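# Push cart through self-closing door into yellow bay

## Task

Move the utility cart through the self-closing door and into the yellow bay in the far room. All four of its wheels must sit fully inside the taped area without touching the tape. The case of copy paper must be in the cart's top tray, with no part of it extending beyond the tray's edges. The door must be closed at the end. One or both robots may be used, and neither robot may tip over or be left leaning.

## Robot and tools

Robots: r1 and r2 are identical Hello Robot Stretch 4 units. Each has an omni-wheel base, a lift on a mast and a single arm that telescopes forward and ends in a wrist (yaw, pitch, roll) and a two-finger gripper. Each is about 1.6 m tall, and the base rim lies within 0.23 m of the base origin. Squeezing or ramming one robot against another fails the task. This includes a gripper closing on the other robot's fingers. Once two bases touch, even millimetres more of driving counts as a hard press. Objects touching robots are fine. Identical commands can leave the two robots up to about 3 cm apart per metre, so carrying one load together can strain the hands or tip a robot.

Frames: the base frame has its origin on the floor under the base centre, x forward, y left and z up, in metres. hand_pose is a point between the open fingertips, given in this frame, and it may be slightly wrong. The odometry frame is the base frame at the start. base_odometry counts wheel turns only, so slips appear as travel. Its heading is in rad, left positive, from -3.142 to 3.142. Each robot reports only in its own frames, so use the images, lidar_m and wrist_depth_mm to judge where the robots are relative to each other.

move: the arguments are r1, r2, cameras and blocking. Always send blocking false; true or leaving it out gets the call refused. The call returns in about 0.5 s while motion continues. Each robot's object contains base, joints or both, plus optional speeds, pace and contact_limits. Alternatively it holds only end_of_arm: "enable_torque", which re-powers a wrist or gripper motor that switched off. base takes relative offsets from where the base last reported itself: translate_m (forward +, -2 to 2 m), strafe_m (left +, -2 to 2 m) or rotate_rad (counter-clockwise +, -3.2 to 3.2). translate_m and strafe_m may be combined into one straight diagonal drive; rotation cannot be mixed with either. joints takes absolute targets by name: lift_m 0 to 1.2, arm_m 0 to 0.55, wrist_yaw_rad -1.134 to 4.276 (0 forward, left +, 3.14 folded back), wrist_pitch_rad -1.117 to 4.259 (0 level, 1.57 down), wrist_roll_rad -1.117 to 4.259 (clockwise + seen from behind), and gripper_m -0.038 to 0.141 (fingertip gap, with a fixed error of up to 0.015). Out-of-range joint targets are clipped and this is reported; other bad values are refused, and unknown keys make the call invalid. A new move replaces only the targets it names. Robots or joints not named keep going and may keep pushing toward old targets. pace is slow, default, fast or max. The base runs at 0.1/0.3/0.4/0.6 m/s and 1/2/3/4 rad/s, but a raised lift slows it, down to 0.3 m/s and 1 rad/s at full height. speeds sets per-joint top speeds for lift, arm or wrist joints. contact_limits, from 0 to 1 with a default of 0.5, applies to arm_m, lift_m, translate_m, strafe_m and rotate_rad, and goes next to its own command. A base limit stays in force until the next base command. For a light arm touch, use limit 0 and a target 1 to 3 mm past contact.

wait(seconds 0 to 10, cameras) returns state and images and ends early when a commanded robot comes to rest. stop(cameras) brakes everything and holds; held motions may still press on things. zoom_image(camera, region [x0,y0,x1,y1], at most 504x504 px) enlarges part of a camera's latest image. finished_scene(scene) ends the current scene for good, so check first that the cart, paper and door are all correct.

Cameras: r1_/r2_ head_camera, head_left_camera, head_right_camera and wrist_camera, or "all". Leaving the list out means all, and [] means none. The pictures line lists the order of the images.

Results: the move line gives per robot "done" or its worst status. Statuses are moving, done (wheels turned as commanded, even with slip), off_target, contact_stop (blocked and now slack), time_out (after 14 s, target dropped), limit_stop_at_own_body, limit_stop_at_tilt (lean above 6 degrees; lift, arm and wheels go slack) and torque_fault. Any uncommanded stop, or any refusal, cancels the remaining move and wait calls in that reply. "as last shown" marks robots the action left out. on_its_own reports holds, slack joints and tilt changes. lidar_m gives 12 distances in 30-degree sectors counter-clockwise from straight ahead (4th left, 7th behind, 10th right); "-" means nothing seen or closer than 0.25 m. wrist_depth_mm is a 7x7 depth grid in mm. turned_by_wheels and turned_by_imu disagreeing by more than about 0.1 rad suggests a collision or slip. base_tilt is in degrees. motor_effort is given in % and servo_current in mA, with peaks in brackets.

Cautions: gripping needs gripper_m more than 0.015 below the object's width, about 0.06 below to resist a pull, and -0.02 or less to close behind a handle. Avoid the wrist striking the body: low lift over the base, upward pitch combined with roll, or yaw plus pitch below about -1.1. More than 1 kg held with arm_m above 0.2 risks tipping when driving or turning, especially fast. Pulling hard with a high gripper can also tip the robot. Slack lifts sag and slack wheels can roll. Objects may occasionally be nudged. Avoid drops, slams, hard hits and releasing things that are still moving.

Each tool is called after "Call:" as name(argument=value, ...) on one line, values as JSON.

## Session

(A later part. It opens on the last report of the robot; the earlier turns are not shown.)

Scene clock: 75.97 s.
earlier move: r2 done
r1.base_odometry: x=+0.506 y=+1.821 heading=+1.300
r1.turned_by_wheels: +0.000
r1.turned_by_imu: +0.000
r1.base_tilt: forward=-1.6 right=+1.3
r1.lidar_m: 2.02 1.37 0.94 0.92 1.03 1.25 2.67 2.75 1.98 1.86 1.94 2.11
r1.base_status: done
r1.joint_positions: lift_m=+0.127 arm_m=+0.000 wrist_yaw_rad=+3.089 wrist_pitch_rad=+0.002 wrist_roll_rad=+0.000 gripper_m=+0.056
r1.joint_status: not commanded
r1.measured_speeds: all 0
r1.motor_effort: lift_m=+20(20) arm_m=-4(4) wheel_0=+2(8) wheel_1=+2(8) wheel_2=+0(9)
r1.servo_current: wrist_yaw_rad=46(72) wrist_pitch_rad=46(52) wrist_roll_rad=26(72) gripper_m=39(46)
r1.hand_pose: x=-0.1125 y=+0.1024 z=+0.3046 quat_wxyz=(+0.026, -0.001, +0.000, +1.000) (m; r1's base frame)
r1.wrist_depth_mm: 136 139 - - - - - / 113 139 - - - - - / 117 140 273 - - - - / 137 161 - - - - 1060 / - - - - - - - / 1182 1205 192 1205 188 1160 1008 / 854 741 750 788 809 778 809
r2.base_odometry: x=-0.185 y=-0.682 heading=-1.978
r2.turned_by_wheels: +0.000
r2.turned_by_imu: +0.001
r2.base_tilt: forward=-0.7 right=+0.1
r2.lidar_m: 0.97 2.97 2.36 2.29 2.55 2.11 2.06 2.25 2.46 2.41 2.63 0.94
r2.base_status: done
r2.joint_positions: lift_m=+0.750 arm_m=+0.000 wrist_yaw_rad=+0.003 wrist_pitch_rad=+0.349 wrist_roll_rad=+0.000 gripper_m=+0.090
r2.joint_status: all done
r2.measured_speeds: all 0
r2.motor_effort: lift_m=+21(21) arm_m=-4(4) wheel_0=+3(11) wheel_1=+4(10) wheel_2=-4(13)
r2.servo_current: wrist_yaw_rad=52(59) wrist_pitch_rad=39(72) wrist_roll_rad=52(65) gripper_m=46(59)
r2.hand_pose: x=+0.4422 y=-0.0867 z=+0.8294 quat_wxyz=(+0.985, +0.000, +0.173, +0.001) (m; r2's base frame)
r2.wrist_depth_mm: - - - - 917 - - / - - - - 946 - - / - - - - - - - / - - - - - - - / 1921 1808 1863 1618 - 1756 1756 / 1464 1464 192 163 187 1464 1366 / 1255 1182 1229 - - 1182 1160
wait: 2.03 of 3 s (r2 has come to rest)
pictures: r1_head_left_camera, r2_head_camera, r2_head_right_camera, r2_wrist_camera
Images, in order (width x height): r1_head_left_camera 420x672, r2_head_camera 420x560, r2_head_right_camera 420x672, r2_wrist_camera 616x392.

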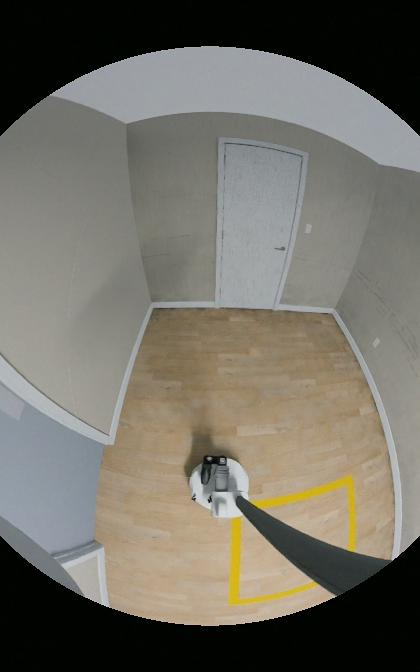

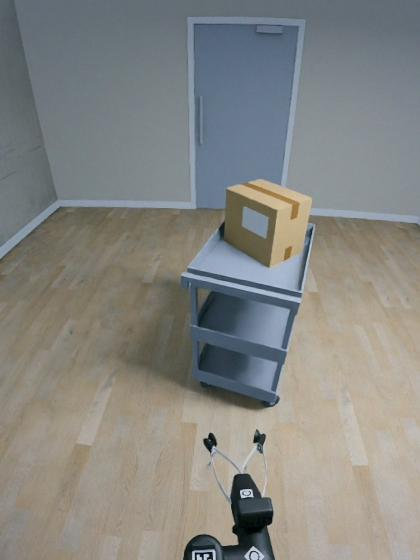

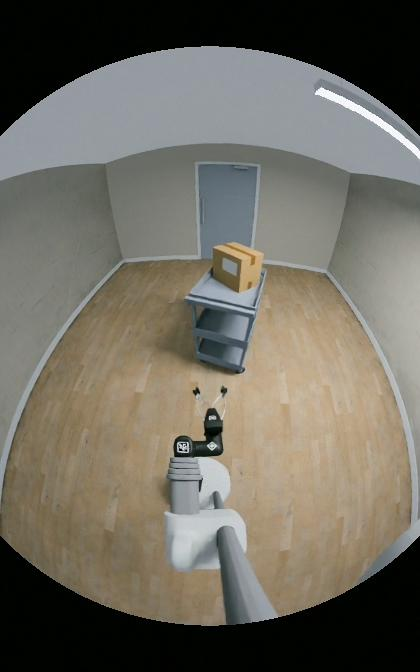

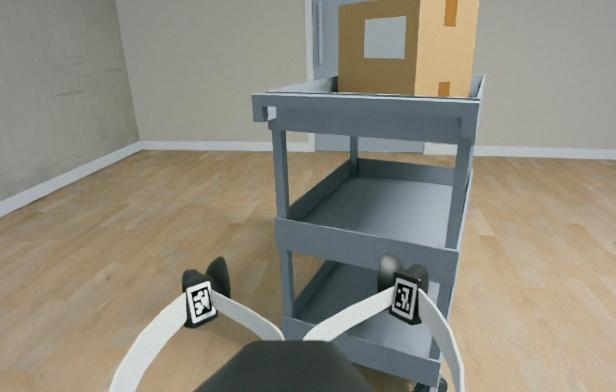

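Call:
move(blocking=false, r2={"base":{"rotate_rad":-0.26},"joints":{"wrist_pitch_rad":0,"wrist_roll_rad":1.57}}, cameras=[])

Call:
wait(seconds=2, cameras=[])

Call:
move(blocking=false, r2={"base":{"translate_m":0.08,"strafe_m":0.24}}, cameras=[])

Call:
wait(seconds=4, cameras=["r2_head_camera","r2_wrist_camera"])

Scene clock: 103.63 s.
move: r2 moving
r1: as last shown
r1.lidar_m: 2.02 1.35 0.92 0.92 1.03 1.29 2.68 2.77 2.00 1.87 1.94 2.14
r1.motor_effort: lift_m=+20(20) arm_m=-4(4) wheel_0=+2(3) wheel_1=+2(3) wheel_2=+0(0)
r1.servo_current: wrist_yaw_rad=65(65) wrist_pitch_rad=39(52) wrist_roll_rad=46(59) gripper_m=39(46)
r1.wrist_depth_mm: 136 139 - - - - - / 113 139 - - - - - / 118 140 273 - - - - / 137 162 - - - - 1042 / 1921 - - - - - - / 1182 1182 193 1205 187 1160 1025 / 842 750 750 809 798 778 831
r2.base_odometry: x=-0.185 y=-0.682 heading=-2.190
r2.turned_by_wheels: -0.212
r2.turned_by_imu: -0.206
r2.base_tilt: forward=-0.7 right=+0.0
r2.lidar_m: 0.94 3.63 2.50 2.30 2.34 2.23 2.09 2.15 2.55 2.43 2.47 3.22
r2.base_status: rotate_rad moving
r2.joint_positions: lift_m=+0.750 arm_m=+0.000 wrist_yaw_rad=+0.002 wrist_pitch_rad=+0.010 wrist_roll_rad=+0.589 gripper_m=+0.090
r2.joint_status: wrist_pitch_rad moving; wrist_roll_rad moving
r2.measured_speeds: translate_m=+0.002 strafe_m=+0.000 rotate_rad=-0.461 lift_m=+0.000 arm_m=+0.000 wrist_yaw_rad=-0.002 wrist_pitch_rad=-0.139 wrist_roll_rad=+1.820
r2.motor_effort: lift_m=+21(21) arm_m=-4(4) wheel_0=+4(10) wheel_1=+3(9) wheel_2=+4(11)
r2.servo_current: wrist_yaw_rad=39(52) wrist_pitch_rad=46(143) wrist_roll_rad=78(98) gripper_m=46(52)
r2.hand_pose: x=+0.4595 y=-0.0867 z=+0.9249 quat_wxyz=(+0.957, +0.290, +0.005, +0.000) (m; r2's base frame)
r2.wrist_depth_mm: - - - - - - - / - - - - - - - / - - - - - - - / - - - 1060 - - - / - - - 809 1336 - 1708 / - - 193 1464 189 1708 1430 / - - - - - 1308 1205
pictures: none
No camera images: "cameras" was empty.

Scene clock: 104.63 s.
earlier move: r2 done
r1.base_odometry: x=+0.506 y=+1.821 heading=+1.300
r1.turned_by_wheels: +0.000
r1.turned_by_imu: +0.000
r1.base_tilt: forward=-1.6 right=+1.3
r1.lidar_m: 2.03 1.33 0.95 0.91 1.02 1.27 2.67 2.74 1.98 1.88 1.96 2.12
r1.base_status: not commanded
r1.joint_positions: lift_m=+0.127 arm_m=+0.000 wrist_yaw_rad=+3.089 wrist_pitch_rad=+0.002 wrist_roll_rad=+0.000 gripper_m=+0.056
r1.joint_status: not commanded
r1.measured_speeds: all 0
r1.motor_effort: lift_m=+20(20) arm_m=-4(4) wheel_0=+3(3) wheel_1=+2(3) wheel_2=+0(0)
r1.servo_current: wrist_yaw_rad=52(65) wrist_pitch_rad=39(52) wrist_roll_rad=33(59) gripper_m=39(46)
r1.hand_pose: x=-0.1125 y=+0.1024 z=+0.3046 quat_wxyz=(+0.026, -0.001, +0.000, +1.000) (m; r1's base frame)
r1.wrist_depth_mm: 136 139 - - - - - / 113 139 - - - - - / 118 140 272 - - - - / 137 161 - - - - 1078 / 1921 - - - - - - / 1160 1205 193 1182 187 1182 1008 / 842 741 750 809 798 778 820
r2.base_odometry: x=-0.185 y=-0.682 heading=-2.237
r2.turned_by_wheels: -0.047
r2.turned_by_imu: -0.046
r2.base_tilt: forward=-0.6 right=+0.1
r2.lidar_m: 0.96 1.03 2.56 2.30 2.33 2.31 2.07 2.11 2.63 2.42 2.41 3.09
r2.base_status: done
r2.joint_positions: lift_m=+0.750 arm_m=+0.000 wrist_yaw_rad=+0.002 wrist_pitch_rad=+0.008 wrist_roll_rad=+1.568 gripper_m=+0.090
r2.joint_status: all done
r2.measured_speeds: all 0
r2.motor_effort: lift_m=+21(21) arm_m=-4(4) wheel_0=+2(10) wheel_1=+2(9) wheel_2=+5(11)
r2.servo_current: wrist_yaw_rad=52(59) wrist_pitch_rad=46(143) wrist_roll_rad=52(117) gripper_m=46(52)
r2.hand_pose: x=+0.4595 y=-0.0867 z=+0.9256 quat_wxyz=(+0.708, +0.706, +0.004, -0.002) (m; r2's base frame)
r2.wrist_depth_mm: - - - - - 1808 1229 / - - - - - 1808 1281 / - - - - - 1808 1281 / - - - 1118 1255 778 - / - - - 1025 1397 788 - / - - 193 1138 189 - - / - - - - - 854 1308
wait: 1.00 of 2 s (r2 has come to rest)
pictures: none
No camera images: "cameras" was empty.

Scene clock: 105.13 s.
move: r2 moving
r1: as last shown
r1.lidar_m: 2.04 1.34 0.94 0.91 1.02 1.26 2.64 2.73 1.99 1.88 1.93 2.10
r1.motor_effort: lift_m=+20(20) arm_m=-4(4) wheel_0=+2(3) wheel_1=+2(3) wheel_2=+0(0)
r1.servo_current: wrist_yaw_rad=46(65) wrist_pitch_rad=39(46) wrist_roll_rad=52(65) gripper_m=46(46)
r1.wrist_depth_mm: 137 138 - - - - - / 113 139 - - - - - / 117 140 273 - - - - / 137 162 - - - - 1042 / 1921 - - - - - - / 1182 1182 193 1160 187 1182 1025 / 842 750 750 809 788 778 820
r2.base_odometry: x=-0.168 y=-0.709 heading=-2.238
r2.turned_by_wheels: +0.000
r2.turned_by_imu: +0.000
r2.base_tilt: forward=-0.7 right=+0.0
r2.lidar_m: 0.92 1.05 2.50 2.27 2.30 2.31 2.08 2.14 2.65 2.43 2.47 3.12
r2.base_status: translate_m moving; strafe_m moving
r2.joint_positions: lift_m=+0.750 arm_m=+0.000 wrist_yaw_rad=+0.002 wrist_pitch_rad=+0.008 wrist_roll_rad=+1.568 gripper_m=+0.090
r2.joint_status: not commanded
r2.measured_speeds: translate_m=+0.039 strafe_m=+0.118 rotate_rad=+0.005 lift_m=+0.000 arm_m=+0.000 wrist_yaw_rad=+0.000 wrist_pitch_rad=+0.000 wrist_roll_rad=+0.000
r2.motor_effort: lift_m=+21(21) arm_m=-4(4) wheel_0=-8(11) wheel_1=+11(12) wheel_2=-8(8)
r2.servo_current: wrist_yaw_rad=46(59) wrist_pitch_rad=52(59) wrist_roll_rad=52(59) gripper_m=46(59)
r2.hand_pose: x=+0.4595 y=-0.0867 z=+0.9256 quat_wxyz=(+0.708, +0.706, +0.004, -0.002) (m; r2's base frame)
r2.wrist_depth_mm: - - - - - 1808 1255 / - - - - - 1808 1255 / - - - - - 1863 1308 / - - - 1098 1255 778 - / - - - 1060 809 788 - / - - 194 1182 190 809 - / - - - - - 1537 1281
pictures: none
No camera images: "cameras" was empty.

Scene clock: 106.90 s.
earlier move: r2 done
r1.base_odometry: x=+0.506 y=+1.821 heading=+1.300
r1.turned_by_wheels: +0.000
r1.turned_by_imu: +0.000
r1.base_tilt: forward=-1.6 right=+1.3
r1.lidar_m: 2.01 1.35 0.94 0.91 1.00 1.26 2.66 2.78 1.99 1.87 1.94 2.12
r1.base_status: not commanded
r1.joint_positions: lift_m=+0.127 arm_m=+0.000 wrist_yaw_rad=+3.089 wrist_pitch_rad=+0.002 wrist_roll_rad=+0.000 gripper_m=+0.056
r1.joint_status: not commanded
r1.measured_speeds: all 0
r1.motor_effort: lift_m=+20(20) arm_m=-4(4) wheel_0=+1(3) wheel_1=+3(3) wheel_2=+0(0)
r1.servo_current: wrist_yaw_rad=33(65) wrist_pitch_rad=33(52) wrist_roll_rad=72(72) gripper_m=33(46)
r1.hand_pose: x=-0.1125 y=+0.1024 z=+0.3046 quat_wxyz=(+0.026, -0.001, +0.000, +1.000) (m; r1's base frame)
r1.wrist_depth_mm: 136 139 - - - - - / 113 139 - - - - - / 118 140 274 - - - - / 137 162 - - - - 1060 / 1921 - - - - - - / 1182 1205 193 1205 187 1138 1008 / 831 759 759 788 788 788 820
r2.base_odometry: x=-0.046 y=-0.893 heading=-2.238
r2.turned_by_wheels: +0.000
r2.turned_by_imu: +0.001
r2.base_tilt: forward=-0.7 right=+0.1
r2.lidar_m: 0.90 3.45 2.29 2.09 2.11 2.42 2.19 2.22 2.82 2.64 2.68 0.91
r2.base_status: done
r2.joint_positions: lift_m=+0.750 arm_m=+0.000 wrist_yaw_rad=+0.002 wrist_pitch_rad=+0.008 wrist_roll_rad=+1.568 gripper_m=+0.090
r2.joint_status: not commanded
r2.measured_speeds: all 0
r2.motor_effort: lift_m=+21(21) arm_m=-4(4) wheel_0=-2(12) wheel_1=+1(12) wheel_2=-4(10)
r2.servo_current: wrist_yaw_rad=46(59) wrist_pitch_rad=52(59) wrist_roll_rad=39(59) gripper_m=46(59)
r2.hand_pose: x=+0.4595 y=-0.0867 z=+0.9256 quat_wxyz=(+0.708, +0.706, +0.004, -0.002) (m; r2's base frame)
r2.wrist_depth_mm: - - - - - 1808 1255 / - - - - - 946 715 / - - - 960 1255 715 - / - - - 1042 741 732 - / - - - - 1205 759 - / - - 194 - 190 1618 1281 / - - - - - 1863 1255
wait: 1.77 of 4 s (r2 has come to rest)
pictures: r2_head_camera, r2_wrist_camera
Images, in order (width x height): r2_head_camera 420x560, r2_wrist_camera 616x392.

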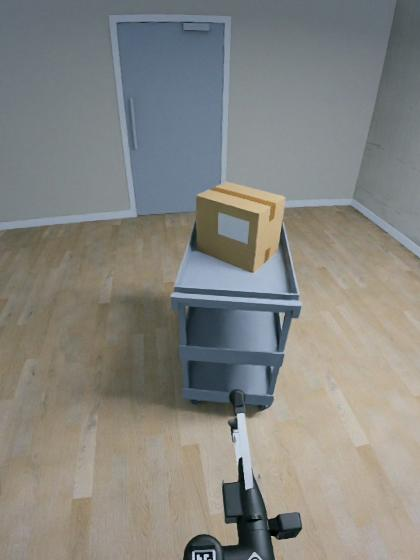

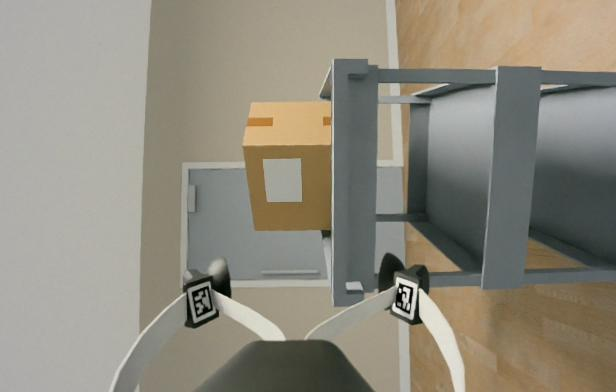

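Call:
move(blocking=false, r2={"base":{"translate_m":0.26,"strafe_m":-0.05},"joints":{"lift_m":0.69,"gripper_m":0.12}}, cameras=[])

Call:
wait(seconds=3, cameras=["r2_head_camera","r2_wrist_camera"])

Scene clock: 125.90 s.
move: r2 moving
r1: as last shown
r1.lidar_m: 2.03 1.32 0.94 0.90 1.02 1.27 2.68 2.76 2.00 1.86 1.93 2.13
r1.motor_effort: lift_m=+20(20) arm_m=-4(4) wheel_0=+3(3) wheel_1=+2(3) wheel_2=+0(0)
r1.servo_current: wrist_yaw_rad=46(65) wrist_pitch_rad=39(46) wrist_roll_rad=59(59) gripper_m=39(46)
r1.wrist_depth_mm: 136 139 - - - - - / 114 139 - - - - - / 118 140 273 - - - - / 137 162 - - - - 1060 / 1983 - - - - - - / 1182 1182 191 1205 188 1160 1025 / 842 750 759 809 788 778 820
r2.base_odometry: x=-0.070 y=-0.914 heading=-2.238
r2.turned_by_wheels: +0.000
r2.turned_by_imu: +0.000
r2.base_tilt: forward=-0.7 right=+0.1
r2.lidar_m: 0.86 3.50 2.32 2.07 2.10 2.45 2.22 2.27 2.85 2.63 2.66 0.87
r2.base_status: translate_m moving; strafe_m moving
r2.joint_positions: lift_m=+0.713 arm_m=+0.000 wrist_yaw_rad=+0.002 wrist_pitch_rad=+0.008 wrist_roll_rad=+1.568 gripper_m=+0.106
r2.joint_status: lift_m moving; gripper_m moving
r2.measured_speeds: translate_m=+0.122 strafe_m=-0.023 rotate_rad=-0.007 lift_m=-0.124 arm_m=+0.000 wrist_yaw_rad=+0.000 wrist_pitch_rad=+0.000 wrist_roll_rad=+0.000
r2.motor_effort: lift_m=+13(21) arm_m=-4(4) wheel_0=+8(11) wheel_1=+7(8) wheel_2=-12(13)
r2.servo_current: wrist_yaw_rad=39(52) wrist_pitch_rad=46(59) wrist_roll_rad=52(52) gripper_m=72(78)
r2.hand_pose: x=+0.4595 y=-0.0867 z=+0.8893 quat_wxyz=(+0.708, +0.706, +0.004, -0.002) (m; r2's base frame)
r2.wrist_depth_mm: - - - - - 1756 1205 / - - - - - 676 - / - - - 931 - 683 - / - - - 960 - 699 - / - - - - - 723 - / - - 196 - 197 1576 1229 / - - - - - 1863 1205
pictures: none
No camera images: "cameras" was empty.

Scene clock: 127.73 s.
earlier move: r2 done
r1.base_odometry: x=+0.506 y=+1.821 heading=+1.300
r1.turned_by_wheels: +0.000
r1.turned_by_imu: +0.000
r1.base_tilt: forward=-1.6 right=+1.2
r1.lidar_m: 2.01 1.31 0.93 0.92 1.03 1.26 2.65 2.75 2.01 1.86 1.95 2.11
r1.base_status: not commanded
r1.joint_positions: lift_m=+0.127 arm_m=+0.000 wrist_yaw_rad=+3.089 wrist_pitch_rad=+0.002 wrist_roll_rad=+0.000 gripper_m=+0.056
r1.joint_status: not commanded
r1.measured_speeds: all 0
r1.motor_effort: lift_m=+20(20) arm_m=-4(4) wheel_0=+2(3) wheel_1=+3(3) wheel_2=+0(0)
r1.servo_current: wrist_yaw_rad=65(65) wrist_pitch_rad=39(52) wrist_roll_rad=46(78) gripper_m=46(52)
r1.hand_pose: x=-0.1125 y=+0.1024 z=+0.3046 quat_wxyz=(+0.026, -0.001, +0.000, +1.000) (m; r1's base frame)
r1.wrist_depth_mm: 136 138 - - - - - / 113 139 - - - - - / 118 140 272 - - - - / 137 162 - - - - 1060 / 1863 - - - - - - / 1160 1182 191 1182 188 1138 1025 / 842 741 750 798 778 778 820
r2.base_odometry: x=-0.246 y=-1.067 heading=-2.237
r2.turned_by_wheels: +0.000
r2.turned_by_imu: +0.001
r2.base_tilt: forward=-0.7 right=+0.0
r2.lidar_m: 0.64 3.42 2.38 2.18 2.17 2.69 2.43 2.47 2.80 2.55 2.60 0.66
r2.base_status: done
r2.joint_positions: lift_m=+0.690 arm_m=+0.000 wrist_yaw_rad=+0.002 wrist_pitch_rad=+0.008 wrist_roll_rad=+1.568 gripper_m=+0.120
r2.joint_status: all done
r2.measured_speeds: all 0
r2.motor_effort: lift_m=+14(21) arm_m=-4(4) wheel_0=+4(12) wheel_1=+4(8) wheel_2=-3(14)
r2.servo_current: wrist_yaw_rad=59(59) wrist_pitch_rad=46(59) wrist_roll_rad=46(59) gripper_m=52(91)
r2.hand_pose: x=+0.4595 y=-0.0867 z=+0.8662 quat_wxyz=(+0.708, +0.706, +0.004, -0.002) (m; r2's base frame)
r2.wrist_depth_mm: - - - - - 1708 1138 / - - - 809 1008 - 445 / - - 759 683 - - 459 / - - 759 473 - - 469 / - - 878 484 1025 - 480 / - - 198 430 198 - 492 / - - - - 521 521 512
wait: 1.83 of 3 s (r2 has come to rest)
pictures: r2_head_camera, r2_wrist_camera
Images, in order (width x height): r2_head_camera 420x560, r2_wrist_camera 616x392.

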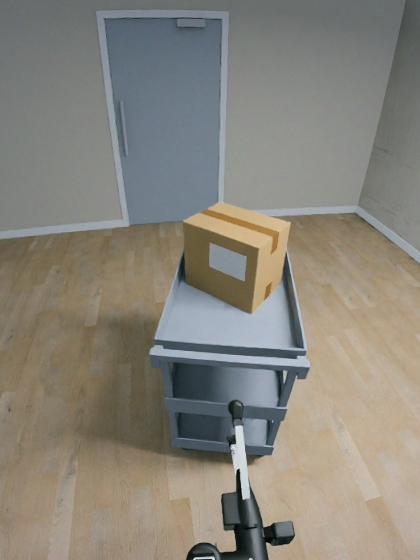

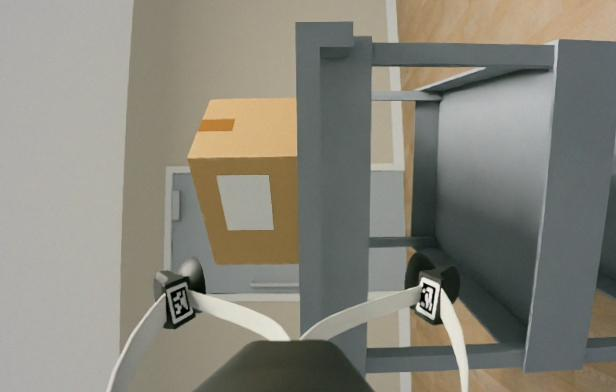

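Call:
zoom_image(camera="r2_wrist_camera", region=[200, 0, 500, 392])

Call:
zoom_image(camera="r2_head_camera", region=[130, 320, 330, 480])

Scaled by 1.286.

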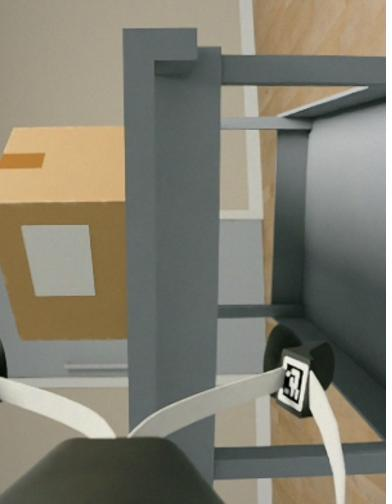

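Scaled by 2.520 from the camera's 420x560 image, which has a finer 1200x1600 frame.

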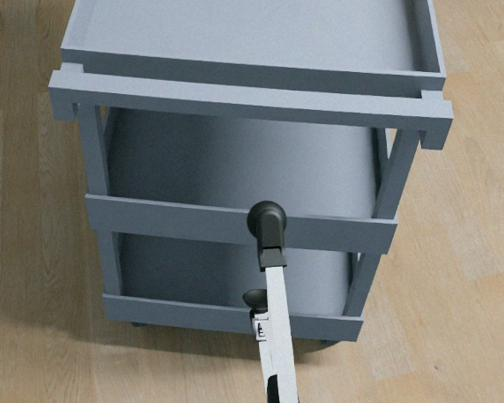

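Call:
move(blocking=false, r2={"base":{"translate_m":0.17,"strafe_m":-0.02}}, cameras=[])

Call:
wait(seconds=3, cameras=["r2_head_camera","r2_wrist_camera"])

Call:
zoom_image(camera="r2_head_camera", region=[130, 320, 330, 480])

Scene clock: 152.53 s.
move: r2 moving
r1: as last shown
r1.base_tilt: forward=-1.6 right=+1.3
r1.lidar_m: 2.03 1.34 0.95 0.91 1.00 1.25 2.67 2.77 1.99 1.87 1.94 2.12
r1.motor_effort: lift_m=+20(20) arm_m=-4(4) wheel_0=+2(3) wheel_1=+2(3) wheel_2=+0(0)
r1.servo_current: wrist_yaw_rad=59(65) wrist_pitch_rad=39(52) wrist_roll_rad=46(65) gripper_m=46(46)
r1.wrist_depth_mm: 136 139 - - - - - / 113 139 - - - - - / 118 140 272 - - - - / 137 162 - - - - 1060 / 1983 - - - - - - / 1205 1205 191 1205 188 1138 1008 / 842 741 759 798 788 778 809
r2.base_odometry: x=-0.269 y=-1.089 heading=-2.237
r2.turned_by_wheels: +0.000
r2.turned_by_imu: +0.001
r2.base_tilt: forward=-0.7 right=+0.1
r2.lidar_m: 0.61 3.37 2.40 2.17 2.20 2.72 2.48 2.52 2.79 2.56 2.58 0.62
r2.base_status: translate_m moving; strafe_m moving
r2.joint_positions: lift_m=+0.690 arm_m=+0.000 wrist_yaw_rad=+0.002 wrist_pitch_rad=+0.008 wrist_roll_rad=+1.568 gripper_m=+0.120
r2.joint_status: not commanded
r2.measured_speeds: translate_m=+0.121 strafe_m=-0.016 rotate_rad=-0.001 lift_m=+0.000 arm_m=+0.000 wrist_yaw_rad=+0.000 wrist_pitch_rad=+0.000 wrist_roll_rad=+0.000
r2.motor_effort: lift_m=+14(14) arm_m=-4(4) wheel_0=+10(11) wheel_1=+7(7) wheel_2=-13(13)
r2.servo_current: wrist_yaw_rad=52(52) wrist_pitch_rad=46(52) wrist_roll_rad=52(59) gripper_m=52(52)
r2.hand_pose: x=+0.4595 y=-0.0867 z=+0.8662 quat_wxyz=(+0.708, +0.706, +0.004, -0.002) (m; r2's base frame)
r2.wrist_depth_mm: - - - 399 - 1397 1118 / - - - 418 433 627 418 / - - 715 433 1025 - 430 / - - 707 442 1042 - 442 / - - 831 455 455 - 455 / - - 198 404 198 - 466 / - - - - - 488 480
pictures: none
No camera images: "cameras" was empty.

Scene clock: 153.97 s.
earlier move: r2 done
r1.base_odometry: x=+0.506 y=+1.821 heading=+1.300
r1.turned_by_wheels: +0.000
r1.turned_by_imu: +0.000
r1.base_tilt: forward=-1.6 right=+1.3
r1.lidar_m: 2.03 1.32 0.94 0.92 1.01 1.27 2.66 2.77 1.99 1.86 1.95 2.11
r1.base_status: not commanded
r1.joint_positions: lift_m=+0.127 arm_m=+0.000 wrist_yaw_rad=+3.089 wrist_pitch_rad=+0.002 wrist_roll_rad=+0.000 gripper_m=+0.056
r1.joint_status: not commanded
r1.measured_speeds: all 0
r1.motor_effort: lift_m=+20(20) arm_m=-4(4) wheel_0=+2(3) wheel_1=+2(3) wheel_2=+0(0)
r1.servo_current: wrist_yaw_rad=39(65) wrist_pitch_rad=46(52) wrist_roll_rad=33(65) gripper_m=39(46)
r1.hand_pose: x=-0.1125 y=+0.1024 z=+0.3046 quat_wxyz=(+0.026, -0.001, +0.000, +1.000) (m; r1's base frame)
r1.wrist_depth_mm: 136 138 - - - - - / 114 139 - - - - - / 118 140 272 - - - - / 137 162 - - - - 1098 / 1863 - - - - - - / 1182 1182 192 1182 187 1160 1008 / 842 750 750 798 788 778 809
r2.base_odometry: x=-0.367 y=-1.188 heading=-2.237
r2.turned_by_wheels: +0.000
r2.turned_by_imu: +0.001
r2.base_tilt: forward=-0.7 right=+0.1
r2.lidar_m: 0.47 0.54 2.44 2.22 2.23 2.83 2.59 2.64 2.74 2.52 2.54 0.47
r2.base_status: done
r2.joint_positions: lift_m=+0.690 arm_m=+0.000 wrist_yaw_rad=+0.002 wrist_pitch_rad=+0.008 wrist_roll_rad=+1.568 gripper_m=+0.120
r2.joint_status: not commanded
r2.measured_speeds: all 0
r2.motor_effort: lift_m=+14(14) arm_m=-3(4) wheel_0=+4(12) wheel_1=+3(7) wheel_2=-2(14)
r2.servo_current: wrist_yaw_rad=52(65) wrist_pitch_rad=52(59) wrist_roll_rad=39(65) gripper_m=52(59)
r2.hand_pose: x=+0.4595 y=-0.0867 z=+0.8662 quat_wxyz=(+0.708, +0.706, +0.004, -0.002) (m; r2's base frame)
r2.wrist_depth_mm: - - - 271 272 1537 298 / - - - 278 279 866 - / - - 549 229 289 878 - / - - 549 296 297 - - / - - 609 244 301 - - / - - 198 247 198 - - / - - - - - 1708 512
wait: 1.43 of 3 s (r2 has come to rest)
pictures: r2_head_camera, r2_wrist_camera
Images, in order (width x height): r2_head_camera 420x560, r2_wrist_camera 616x392.

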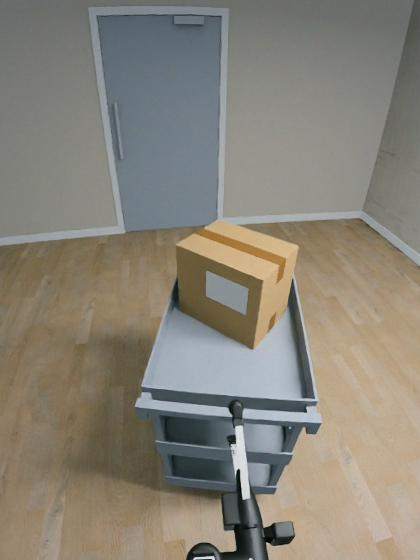

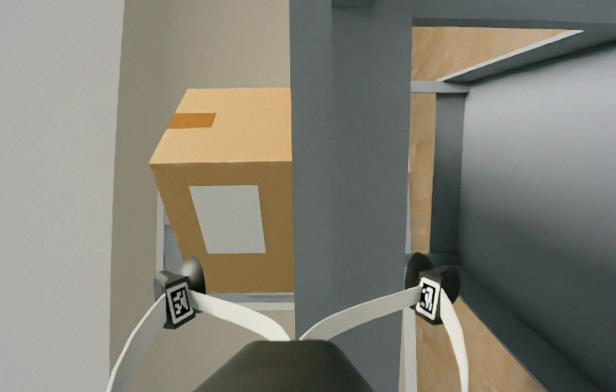

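Scaled by 2.520 from the camera's 420x560 image, which has a finer 1200x1600 frame.

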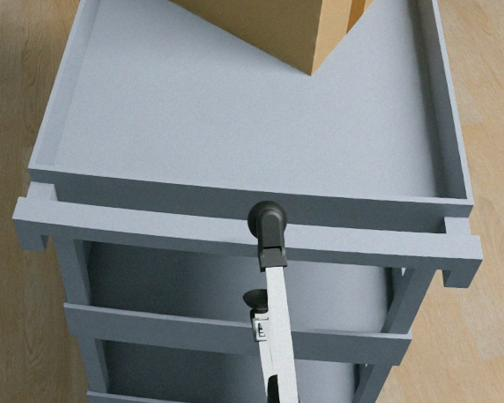

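Call:
move(blocking=false, r2={"base":{"translate_m":0.05},"pace":"slow"}, cameras=[])

Call:
wait(seconds=2, cameras=[])

Call:
move(blocking=false, r2={"joints":{"gripper_m":-0.02}}, cameras=[])

Call:
wait(seconds=3, cameras=["r2_head_camera","r2_wrist_camera"])

Scene clock: 164.80 s.
move: r2 moving
r1: as last shown
r1.lidar_m: 2.03 1.32 0.92 0.90 0.99 1.25 2.67 2.76 1.99 1.86 1.93 2.11
r1.servo_current: wrist_yaw_rad=46(59) wrist_pitch_rad=46(46) wrist_roll_rad=46(52) gripper_m=46(52)
r1.wrist_depth_mm: 136 138 - - - - - / 113 139 - - - - - / 118 140 272 - - - - / 137 162 - - - - 1060 / 1921 - - - - - - / 1205 1182 192 1160 188 1160 1025 / 854 759 759 809 788 768 809
r2.base_odometry: x=-0.375 y=-1.198 heading=-2.237
r2.turned_by_wheels: +0.000
r2.turned_by_imu: +0.001
r2.base_tilt: forward=-0.7 right=+0.1
r2.lidar_m: 0.44 0.51 2.43 2.22 2.25 2.86 2.63 2.68 2.73 2.51 2.56 0.47
r2.base_status: translate_m moving
r2.joint_positions: lift_m=+0.690 arm_m=+0.000 wrist_yaw_rad=+0.002 wrist_pitch_rad=+0.008 wrist_roll_rad=+1.568 gripper_m=+0.120
r2.joint_status: not commanded
r2.measured_speeds: translate_m=+0.049 strafe_m=+0.000 rotate_rad=+0.001 lift_m=+0.000 arm_m=+0.000 wrist_yaw_rad=+0.000 wrist_pitch_rad=+0.000 wrist_roll_rad=+0.000
r2.motor_effort: lift_m=+14(14) arm_m=-4(4) wheel_0=+3(9) wheel_1=+6(6) wheel_2=-11(11)
r2.servo_current: wrist_yaw_rad=39(59) wrist_pitch_rad=46(59) wrist_roll_rad=46(52) gripper_m=46(59)
r2.hand_pose: x=+0.4595 y=-0.0867 z=+0.8662 quat_wxyz=(+0.708, +0.706, +0.004, -0.002) (m; r2's base frame)
r2.wrist_depth_mm: - - - 208 263 1537 500 / - - - 214 271 854 - / - - 539 220 277 866 - / - - 535 225 286 - - / - - 603 232 291 - - / - - 198 235 200 - - / - - - - - 1708 517
pictures: none
No camera images: "cameras" was empty.

Scene clock: 166.00 s.
earlier move: r2 done
r1.base_odometry: x=+0.506 y=+1.821 heading=+1.300
r1.turned_by_wheels: +0.000
r1.turned_by_imu: +0.000
r1.base_tilt: forward=-1.6 right=+1.3
r1.lidar_m: 2.04 1.33 0.94 0.91 1.02 1.24 2.66 2.78 1.99 1.86 1.92 2.13
r1.base_status: not commanded
r1.joint_positions: lift_m=+0.127 arm_m=+0.000 wrist_yaw_rad=+3.089 wrist_pitch_rad=+0.002 wrist_roll_rad=+0.000 gripper_m=+0.056
r1.joint_status: not commanded
r1.measured_speeds: all 0
r1.motor_effort: lift_m=+20(20) arm_m=-4(4) wheel_0=+2(3) wheel_1=+3(3) wheel_2=+0(0)
r1.servo_current: wrist_yaw_rad=46(65) wrist_pitch_rad=39(52) wrist_roll_rad=52(72) gripper_m=46(52)
r1.hand_pose: x=-0.1125 y=+0.1024 z=+0.3046 quat_wxyz=(+0.026, -0.001, +0.000, +1.000) (m; r1's base frame)
r1.wrist_depth_mm: 136 139 - - - - - / 113 139 - - - - - / 118 140 274 - - - - / 137 162 - - - - 1042 / 1921 - - - - - - / 1205 1182 191 1182 187 1160 1008 / 854 759 759 798 788 768 809
r2.base_odometry: x=-0.398 y=-1.227 heading=-2.237
r2.turned_by_wheels: +0.000
r2.turned_by_imu: +0.000
r2.base_tilt: forward=-0.7 right=+0.0
r2.lidar_m: 0.44 0.49 2.41 2.24 2.24 2.85 2.64 2.72 2.72 2.52 2.56 0.43
r2.base_status: done
r2.joint_positions: lift_m=+0.690 arm_m=+0.000 wrist_yaw_rad=+0.002 wrist_pitch_rad=+0.008 wrist_roll_rad=+1.568 gripper_m=+0.120
r2.joint_status: not commanded
r2.measured_speeds: all 0
r2.motor_effort: lift_m=+14(14) arm_m=-4(4) wheel_0=+4(9) wheel_1=+5(7) wheel_2=-5(11)
r2.servo_current: wrist_yaw_rad=46(59) wrist_pitch_rad=52(59) wrist_roll_rad=52(59) gripper_m=52(59)
r2.hand_pose: x=+0.4595 y=-0.0867 z=+0.8662 quat_wxyz=(+0.708, +0.706, +0.004, -0.002) (m; r2's base frame)
r2.wrist_depth_mm: - - - 171 227 1537 1078 / - - 627 559 233 - - / - - 488 182 239 - - / - - 496 185 245 842 - / - - 554 191 251 - - / - - 200 194 201 - - / - - - - - 1756 504
wait: 1.20 of 2 s (r2 has come to rest)
pictures: none
No camera images: "cameras" was empty.

Scene clock: 166.50 s.
move: r2 moving
r1: as last shown
r1.lidar_m: 2.01 1.32 0.94 0.91 1.02 1.27 2.67 2.76 1.96 1.86 1.93 2.12
r1.servo_current: wrist_yaw_rad=65(65) wrist_pitch_rad=46(46) wrist_roll_rad=33(72) gripper_m=46(46)
r1.wrist_depth_mm: 136 139 - - - - - / 113 139 - - - - - / 118 140 273 - - - - / 137 162 - - - - 1042 / 1983 - - - - - - / 1182 1205 192 1182 187 1160 1008 / 854 750 759 798 798 778 809
r2.base_odometry: x=-0.398 y=-1.227 heading=-2.237
r2.turned_by_wheels: +0.000
r2.turned_by_imu: +0.000
r2.base_tilt: forward=-0.6 right=+0.1
r2.lidar_m: 0.44 0.46 2.43 2.23 2.26 2.88 2.65 2.68 2.71 2.50 2.56 0.45
r2.base_status: not commanded
r2.joint_positions: lift_m=+0.690 arm_m=+0.000 wrist_yaw_rad=+0.002 wrist_pitch_rad=+0.008 wrist_roll_rad=+1.568 gripper_m=+0.106
r2.joint_status: gripper_m moving
r2.measured_speeds: all 0
r2.motor_effort: lift_m=+14(14) arm_m=-4(4) wheel_0=+4(5) wheel_1=+5(5) wheel_2=-5(6)
r2.servo_current: wrist_yaw_rad=33(65) wrist_pitch_rad=46(59) wrist_roll_rad=46(52) gripper_m=78(98)
r2.hand_pose: x=+0.4595 y=-0.0867 z=+0.8662 quat_wxyz=(+0.708, +0.706, +0.004, -0.002) (m; r2's base frame)
r2.wrist_depth_mm: - - - 171 227 1576 1118 / - - 615 559 233 - - / - - 488 182 239 - - / - - 496 186 246 854 - / - - 554 191 251 - - / - - 196 195 191 - - / - - - - - 1756 508
pictures: none
No camera images: "cameras" was empty.

Scene clock: 168.17 s.
earlier move: r2 done
r1.base_odometry: x=+0.506 y=+1.821 heading=+1.300
r1.turned_by_wheels: +0.000
r1.turned_by_imu: +0.000
r1.base_tilt: forward=-1.6 right=+1.3
r1.lidar_m: 2.02 1.34 0.93 0.93 1.00 1.25 2.67 2.77 1.99 1.86 1.92 2.11
r1.base_status: not commanded
r1.joint_positions: lift_m=+0.127 arm_m=+0.000 wrist_yaw_rad=+3.089 wrist_pitch_rad=+0.002 wrist_roll_rad=+0.000 gripper_m=+0.056
r1.joint_status: not commanded
r1.measured_speeds: all 0
r1.motor_effort: lift_m=+20(20) arm_m=-4(4) wheel_0=+2(3) wheel_1=+3(3) wheel_2=+0(0)
r1.servo_current: wrist_yaw_rad=46(65) wrist_pitch_rad=46(52) wrist_roll_rad=52(72) gripper_m=39(52)
r1.hand_pose: x=-0.1125 y=+0.1024 z=+0.3046 quat_wxyz=(+0.026, -0.001, +0.000, +1.000) (m; r1's base frame)
r1.wrist_depth_mm: 136 139 - - - - - / 113 139 - - - - - / 118 140 273 - - - - / 137 161 - - - - 1078 / 1983 - - - - - - / 1205 1205 193 1182 187 1182 1008 / 854 741 750 798 788 778 820
r2.base_odometry: x=-0.398 y=-1.227 heading=-2.236
r2.turned_by_wheels: +0.000
r2.turned_by_imu: +0.000
r2.base_tilt: forward=-0.6 right=+0.0
r2.lidar_m: 0.39 0.46 2.44 2.23 2.25 2.88 2.67 2.71 2.75 2.51 2.56 0.41
r2.base_status: not commanded
r2.joint_positions: lift_m=+0.690 arm_m=+0.000 wrist_yaw_rad=+0.002 wrist_pitch_rad=+0.008 wrist_roll_rad=+1.568 gripper_m=-0.018
r2.joint_status: all done
r2.measured_speeds: all 0
r2.motor_effort: lift_m=+16(16) arm_m=-4(4) wheel_0=+3(5) wheel_1=+5(5) wheel_2=-3(6)
r2.servo_current: wrist_yaw_rad=39(65) wrist_pitch_rad=52(59) wrist_roll_rad=46(59) gripper_m=137(267)
r2.hand_pose: x=+0.4595 y=-0.0867 z=+0.8661 quat_wxyz=(+0.708, +0.706, +0.004, -0.002) (m; r2's base frame)
r2.wrist_depth_mm: - - - 163 219 1576 1098 / - - 609 167 224 759 - / - - 477 172 231 820 - / - - 488 177 237 842 - / - - 564 182 244 - - / - - 185 187 179 - - / - - - - - 1576 496
wait: 1.67 of 3 s (r2 has come to rest)
pictures: r2_head_camera, r2_wrist_camera
Images, in order (width x height): r2_head_camera 420x560, r2_wrist_camera 616x392.

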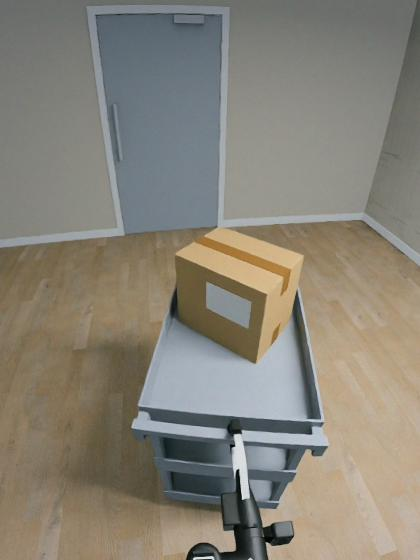

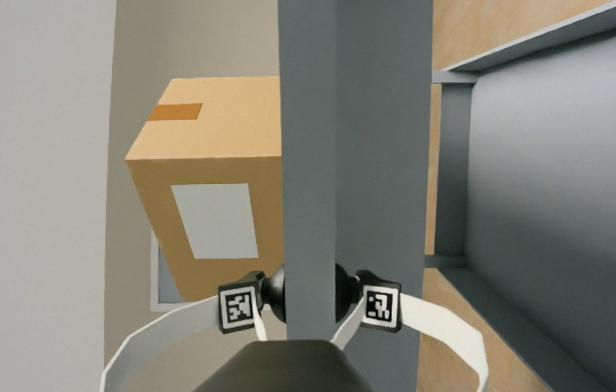

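Call:
move(blocking=false, r2={"base":{"translate_m":-0.7},"pace":"slow"}, cameras=[])

Call:
wait(seconds=8, cameras=["r2_head_camera","r2_wrist_camera","r2_head_left_camera"])

Scene clock: 189.80 s.
move: r2 moving
r1: as last shown
r1.lidar_m: 2.03 1.32 0.93 0.90 1.00 1.27 2.64 2.76 1.99 1.85 1.94 2.11
r1.motor_effort: lift_m=+20(20) arm_m=-4(4) wheel_0=+2(3) wheel_1=+2(3) wheel_2=+0(0)
r1.servo_current: wrist_yaw_rad=39(59) wrist_pitch_rad=33(46) wrist_roll_rad=39(59) gripper_m=39(46)
r1.wrist_depth_mm: 136 138 - - - - - / 114 139 - - - - - / 117 139 273 - - - - / 137 162 - - - - 1060 / 1983 - - - - - - / 1160 1205 192 1229 187 1160 1025 / 842 750 750 809 778 768 820
r2.base_odometry: x=-0.390 y=-1.218 heading=-2.236
r2.turned_by_wheels: +0.000
r2.turned_by_imu: +0.001
r2.base_tilt: forward=-0.7 right=+0.1
r2.lidar_m: 0.42 0.47 2.44 2.24 2.24 2.87 2.64 2.71 2.72 2.48 2.56 0.44
r2.base_status: translate_m moving
r2.joint_positions: lift_m=+0.690 arm_m=+0.000 wrist_yaw_rad=+0.002 wrist_pitch_rad=+0.008 wrist_roll_rad=+1.568 gripper_m=-0.018
r2.joint_status: not commanded
r2.measured_speeds: translate_m=-0.048 strafe_m=+0.000 rotate_rad=+0.001 lift_m=+0.000 arm_m=+0.000 wrist_yaw_rad=+0.000 wrist_pitch_rad=+0.000 wrist_roll_rad=+0.000
r2.motor_effort: lift_m=+16(16) arm_m=-4(4) wheel_0=-6(8) wheel_1=-6(7) wheel_2=+12(14)
r2.servo_current: wrist_yaw_rad=46(59) wrist_pitch_rad=46(59) wrist_roll_rad=39(52) gripper_m=124(130)
r2.hand_pose: x=+0.4595 y=-0.0867 z=+0.8661 quat_wxyz=(+0.708, +0.706, +0.004, -0.002) (m; r2's base frame)
r2.wrist_depth_mm: - - - 162 219 1576 1098 / - - 597 167 224 759 - / - - 480 172 231 820 - / - - 488 176 237 854 - / - - 564 182 244 - - / - - 185 186 179 - - / - - - - - 1537 496
pictures: none
No camera images: "cameras" was empty.

Scene clock: 197.60 s.
earlier move: r2 done
r1.base_odometry: x=+0.506 y=+1.821 heading=+1.300
r1.turned_by_wheels: +0.000
r1.turned_by_imu: +0.000
r1.base_tilt: forward=-1.6 right=+1.3
r1.lidar_m: 2.02 1.34 0.94 0.93 1.02 1.27 2.68 2.77 2.01 1.87 1.97 2.09
r1.base_status: not commanded
r1.joint_positions: lift_m=+0.127 arm_m=+0.000 wrist_yaw_rad=+3.089 wrist_pitch_rad=+0.002 wrist_roll_rad=+0.000 gripper_m=+0.056
r1.joint_status: not commanded
r1.measured_speeds: all 0
r1.motor_effort: lift_m=+20(20) arm_m=-4(4) wheel_0=+2(3) wheel_1=+2(3) wheel_2=+0(0)
r1.servo_current: wrist_yaw_rad=46(72) wrist_pitch_rad=46(52) wrist_roll_rad=52(72) gripper_m=39(46)
r1.hand_pose: x=-0.1125 y=+0.1024 z=+0.3046 quat_wxyz=(+0.026, -0.001, +0.000, +1.000) (m; r1's base frame)
r1.wrist_depth_mm: 136 139 - - - - - / 113 139 - - - - - / 118 140 274 - - - - / 137 162 - - - - 1078 / 1921 - - - - - - / 1160 1205 191 1205 187 1160 1008 / 854 750 750 798 788 778 809
r2.base_odometry: x=+0.034 y=-0.677 heading=-2.236
r2.turned_by_wheels: +0.000
r2.turned_by_imu: +0.003
r2.base_tilt: forward=-0.7 right=+0.0
r2.lidar_m: 0.37 0.39 2.35 2.10 2.17 2.18 1.98 2.00 2.51 2.60 2.65 0.44
r2.base_status: done
r2.joint_positions: lift_m=+0.690 arm_m=+0.000 wrist_yaw_rad=+0.002 wrist_pitch_rad=+0.008 wrist_roll_rad=+1.568 gripper_m=-0.018
r2.joint_status: not commanded
r2.measured_speeds: all 0
r2.motor_effort: lift_m=+16(16) arm_m=-4(4) wheel_0=+0(12) wheel_1=-5(9) wheel_2=+7(15)
r2.servo_current: wrist_yaw_rad=52(65) wrist_pitch_rad=59(59) wrist_roll_rad=33(65) gripper_m=124(130)
r2.hand_pose: x=+0.4595 y=-0.0867 z=+0.8661 quat_wxyz=(+0.708, +0.706, +0.004, -0.002) (m; r2's base frame)
r2.wrist_depth_mm: - - - 189 251 1366 1118 / - - - 188 249 1661 535 / - - 647 187 247 820 - / - - 477 186 247 866 - / - - 500 185 246 854 - / - - 186 184 179 831 - / - - 603 - 244 - -
wait: 7.80 of 8 s (r2 has come to rest)
pictures: r2_head_camera, r2_head_left_camera, r2_wrist_camera
Images, in order (width x height): r2_head_camera 420x560, r2_head_left_camera 420x672, r2_wrist_camera 616x392.

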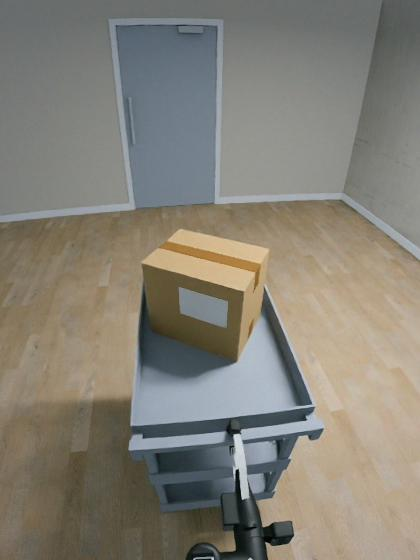

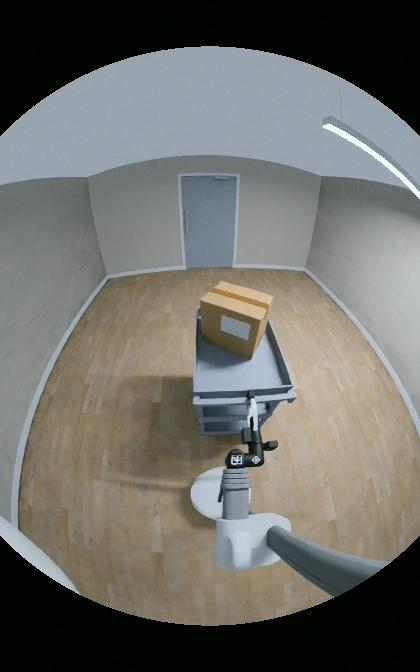

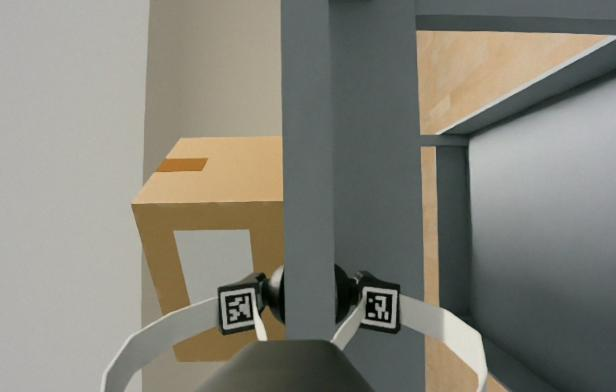

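Call:
move(blocking=false, r1={"base":{"strafe_m":1.5},"contact_limits":{"strafe_m":0.9}}, r2={"base":{"rotate_rad":0.12},"pace":"slow"}, cameras=[])

Call:
wait(seconds=2, cameras=[])

Call:
wait(seconds=6, cameras=["r1_head_left_camera","r2_head_camera","r2_head_left_camera"])

Scene clock: 208.33 s.
move: r1 moving; r2 moving
r1.base_odometry: x=+0.471 y=+1.831 heading=+1.300
r1.turned_by_wheels: +0.000
r1.turned_by_imu: +0.000
r1.base_tilt: forward=-1.6 right=+1.3
r1.lidar_m: 2.03 1.29 0.87 0.89 0.95 1.22 2.67 2.75 2.03 1.91 1.98 2.09
r1.base_status: strafe_m moving
r1.joint_positions: lift_m=+0.127 arm_m=+0.000 wrist_yaw_rad=+3.089 wrist_pitch_rad=+0.002 wrist_roll_rad=+0.000 gripper_m=+0.056
r1.joint_status: not commanded
r1.measured_speeds: translate_m=+0.000 strafe_m=+0.141 rotate_rad=-0.001 lift_m=+0.000 arm_m=+0.000 wrist_yaw_rad=+0.000 wrist_pitch_rad=+0.000 wrist_roll_rad=+0.000
r1.motor_effort: lift_m=+20(20) arm_m=-4(4) wheel_0=-8(11) wheel_1=+11(11) wheel_2=+0(1)
r1.servo_current: wrist_yaw_rad=59(59) wrist_pitch_rad=46(52) wrist_roll_rad=72(72) gripper_m=46(46)
r1.contact_limits: strafe_m 0.9
r1.hand_pose: x=-0.1125 y=+0.1024 z=+0.3046 quat_wxyz=(+0.026, -0.001, +0.000, +1.000) (m; r1's base frame)
r1.wrist_depth_mm: 136 139 - - - - - / 113 139 - - - - - / 117 140 270 - - - - / 137 163 - - - - 1042 / 1983 - - - - - - / 1182 1182 192 1182 188 1160 946 / 842 750 750 798 778 778 820
r2.base_odometry: x=+0.034 y=-0.677 heading=-2.136
r2.turned_by_wheels: +0.100
r2.turned_by_imu: +0.098
r2.base_tilt: forward=-0.6 right=+0.1
r2.lidar_m: 0.42 0.45 2.28 2.11 2.19 2.07 1.95 2.03 2.74 2.61 2.70 0.42
r2.base_status: rotate_rad moving
r2.joint_positions: lift_m=+0.690 arm_m=+0.000 wrist_yaw_rad=-0.006 wrist_pitch_rad=+0.008 wrist_roll_rad=+1.568 gripper_m=-0.019
r2.joint_status: not commanded
r2.measured_speeds: translate_m=-0.001 strafe_m=+0.000 rotate_rad=+0.215 lift_m=+0.000 arm_m=+0.000 wrist_yaw_rad=+0.000 wrist_pitch_rad=+0.000 wrist_roll_rad=+0.000
r2.motor_effort: lift_m=+16(16) arm_m=-4(4) wheel_0=-7(15) wheel_1=-6(8) wheel_2=-9(11)
r2.servo_current: wrist_yaw_rad=52(59) wrist_pitch_rad=39(59) wrist_roll_rad=46(59) gripper_m=111(117)
r2.hand_pose: x=+0.4588 y=-0.0890 z=+0.8661 quat_wxyz=(+0.708, +0.706, +0.001, -0.005) (m; r2's base frame)
r2.wrist_depth_mm: - - - 170 229 1618 1160 / - - - 172 230 1576 - / - - 535 173 234 831 - / - - 466 175 236 831 - / - - 517 176 237 854 - / - - 189 178 179 - - / - - - - 241 1618 -
pictures: none
No camera images: "cameras" was empty.

Scene clock: 208.83 s.
earlier move: r1 moving; r2 done
r1.base_odometry: x=+0.366 y=+1.860 heading=+1.300
r1.turned_by_wheels: +0.000
r1.turned_by_imu: +0.000
r1.base_tilt: forward=-1.6 right=+1.3
r1.lidar_m: 2.03 1.15 0.78 0.80 0.85 1.11 2.66 2.79 2.14 2.02 2.09 2.13
r1.base_status: strafe_m moving
r1.joint_positions: lift_m=+0.127 arm_m=+0.000 wrist_yaw_rad=+3.089 wrist_pitch_rad=+0.002 wrist_roll_rad=+0.000 gripper_m=+0.056
r1.joint_status: not commanded
r1.measured_speeds: translate_m=+0.000 strafe_m=+0.285 rotate_rad=+0.000 lift_m=+0.000 arm_m=+0.000 wrist_yaw_rad=+0.000 wrist_pitch_rad=+0.000 wrist_roll_rad=+0.000
r1.motor_effort: lift_m=+20(20) arm_m=-4(4) wheel_0=-9(12) wheel_1=+8(11) wheel_2=-1(1)
r1.servo_current: wrist_yaw_rad=46(78) wrist_pitch_rad=52(52) wrist_roll_rad=59(72) gripper_m=39(46)
r1.contact_limits: strafe_m 0.9
r1.hand_pose: x=-0.1125 y=+0.1024 z=+0.3046 quat_wxyz=(+0.026, -0.001, +0.000, +1.000) (m; r1's base frame)
r1.wrist_depth_mm: 136 138 - - - - - / 112 139 - - - - 976 / 117 139 266 - - - 1008 / 137 163 - - - - 991 / 1921 - - - - 1025 976 / 1205 1182 194 1229 187 1078 946 / 842 163 750 788 798 778 809
r2.base_odometry: x=+0.034 y=-0.677 heading=-2.117
r2.turned_by_wheels: +0.019
r2.turned_by_imu: +0.018
r2.base_tilt: forward=-0.7 right=+0.1
r2.lidar_m: 0.40 0.43 2.24 2.12 2.23 2.04 1.96 2.04 2.72 2.60 2.72 0.41
r2.base_status: done
r2.joint_positions: lift_m=+0.690 arm_m=+0.000 wrist_yaw_rad=-0.003 wrist_pitch_rad=+0.008 wrist_roll_rad=+1.568 gripper_m=-0.019
r2.joint_status: not commanded
r2.measured_speeds: all 0
r2.motor_effort: lift_m=+17(18) arm_m=+4(4) wheel_0=-1(15) wheel_1=-2(8) wheel_2=-5(11)
r2.servo_current: wrist_yaw_rad=46(59) wrist_pitch_rad=52(59) wrist_roll_rad=39(59) gripper_m=91(117)
r2.hand_pose: x=+0.4590 y=-0.0883 z=+0.8660 quat_wxyz=(+0.708, +0.706, +0.002, -0.004) (m; r2's base frame)
r2.wrist_depth_mm: - - - 158 214 1537 1160 / - - - 160 218 768 - / - - 484 163 223 820 - / - 492 469 166 226 831 - / - - 525 169 232 - - / - - 185 171 180 - - / - - - - - 1576 -
wait: 0.50 of 2 s (r2 has come to rest)
pictures: none
No camera images: "cameras" was empty.

Scene clock: 213.93 s.
earlier move: r1 contact_stop
r1.base_odometry: x=-0.440 y=+2.081 heading=+1.289
r1.turned_by_wheels: -0.012
r1.turned_by_imu: -0.232
r1.base_tilt: forward=-1.6 right=+1.3
r1.lidar_m: 2.04 0.25 0.25 0.25 0.27 0.25 0.43 2.69 3.12 2.67 2.67 2.32
r1.base_status: strafe_m contact_stop (by the wheels' count: +0.981 of +1.500)
r1.joint_positions: lift_m=+0.127 arm_m=+0.000 wrist_yaw_rad=+3.092 wrist_pitch_rad=+0.002 wrist_roll_rad=+0.000 gripper_m=+0.056
r1.joint_status: not commanded
r1.measured_speeds: all 0
r1.on_its_own: the wheels are slack since a contact_stop
r1.motor_effort: lift_m=+19(20) arm_m=+5(19) wheel_0=+0(29) wheel_1=+0(35) wheel_2=+0(31)
r1.servo_current: wrist_yaw_rad=39(98) wrist_pitch_rad=39(52) wrist_roll_rad=39(72) gripper_m=46(52)
r1.contact_limits: strafe_m 0.9
r1.hand_pose: x=-0.1129 y=+0.1016 z=+0.3046 quat_wxyz=(+0.025, -0.001, +0.000, +1.000) (m; r1's base frame)
r1.wrist_depth_mm: - 137 931 455 272 193 - / - 138 891 418 273 193 - / 114 138 234 424 273 194 160 / 133 149 904 424 276 195 160 / 1863 - 946 427 277 193 160 / 1205 1205 192 430 191 195 160 / 842 750 750 143 262 180 -
r2.base_odometry: x=+0.034 y=-0.677 heading=-2.117
r2.turned_by_wheels: +0.000
r2.turned_by_imu: +0.001
r2.base_tilt: forward=-0.6 right=+0.1
r2.lidar_m: 0.39 0.43 2.24 2.12 2.22 2.07 1.96 2.05 2.73 2.58 2.70 0.42
r2.base_status: done
r2.joint_positions: lift_m=+0.690 arm_m=+0.000 wrist_yaw_rad=-0.003 wrist_pitch_rad=+0.008 wrist_roll_rad=+1.568 gripper_m=-0.019
r2.joint_status: not commanded
r2.measured_speeds: all 0
r2.motor_effort: lift_m=+17(18) arm_m=+4(4) wheel_0=-1(15) wheel_1=-2(8) wheel_2=-6(11)
r2.servo_current: wrist_yaw_rad=46(65) wrist_pitch_rad=46(59) wrist_roll_rad=46(65) gripper_m=85(117)
r2.hand_pose: x=+0.4590 y=-0.0883 z=+0.8660 quat_wxyz=(+0.708, +0.706, +0.002, -0.004) (m; r2's base frame)
r2.wrist_depth_mm: - - - 157 214 1537 1118 / - - - 160 219 759 - / - - 480 163 223 809 - / - 484 469 166 226 842 - / - - 525 169 229 - - / - - 185 172 180 - - / - - - - - 1537 -
wait: 5.10 of 6 s (r1 has come to rest)
pictures: r1_head_left_camera, r2_head_camera, r2_head_left_camera
Images, in order (width x height): r1_head_left_camera 420x672, r2_head_camera 420x560, r2_head_left_camera 420x672.

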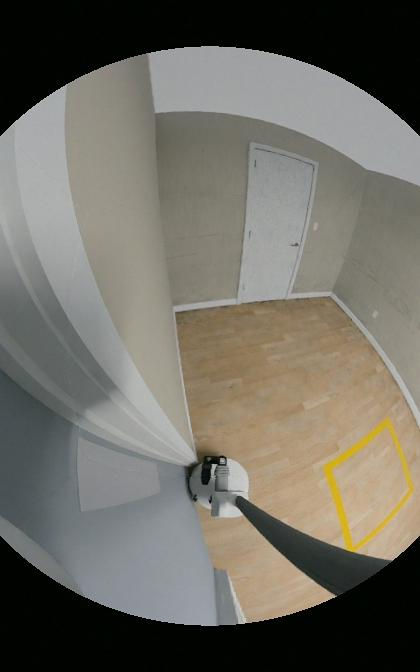

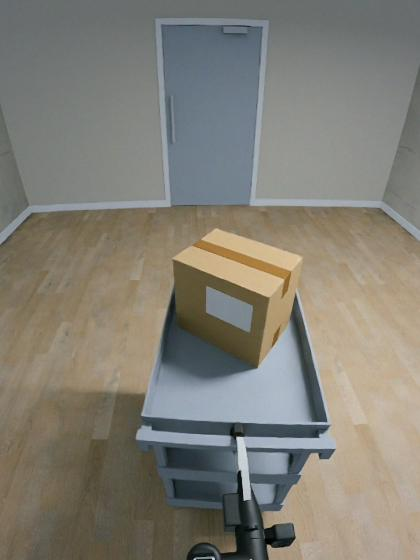

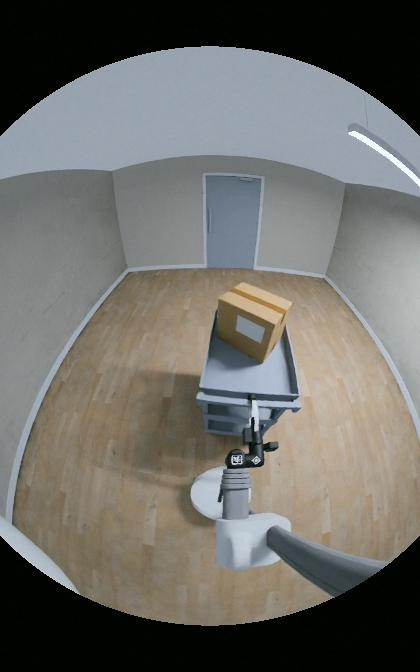

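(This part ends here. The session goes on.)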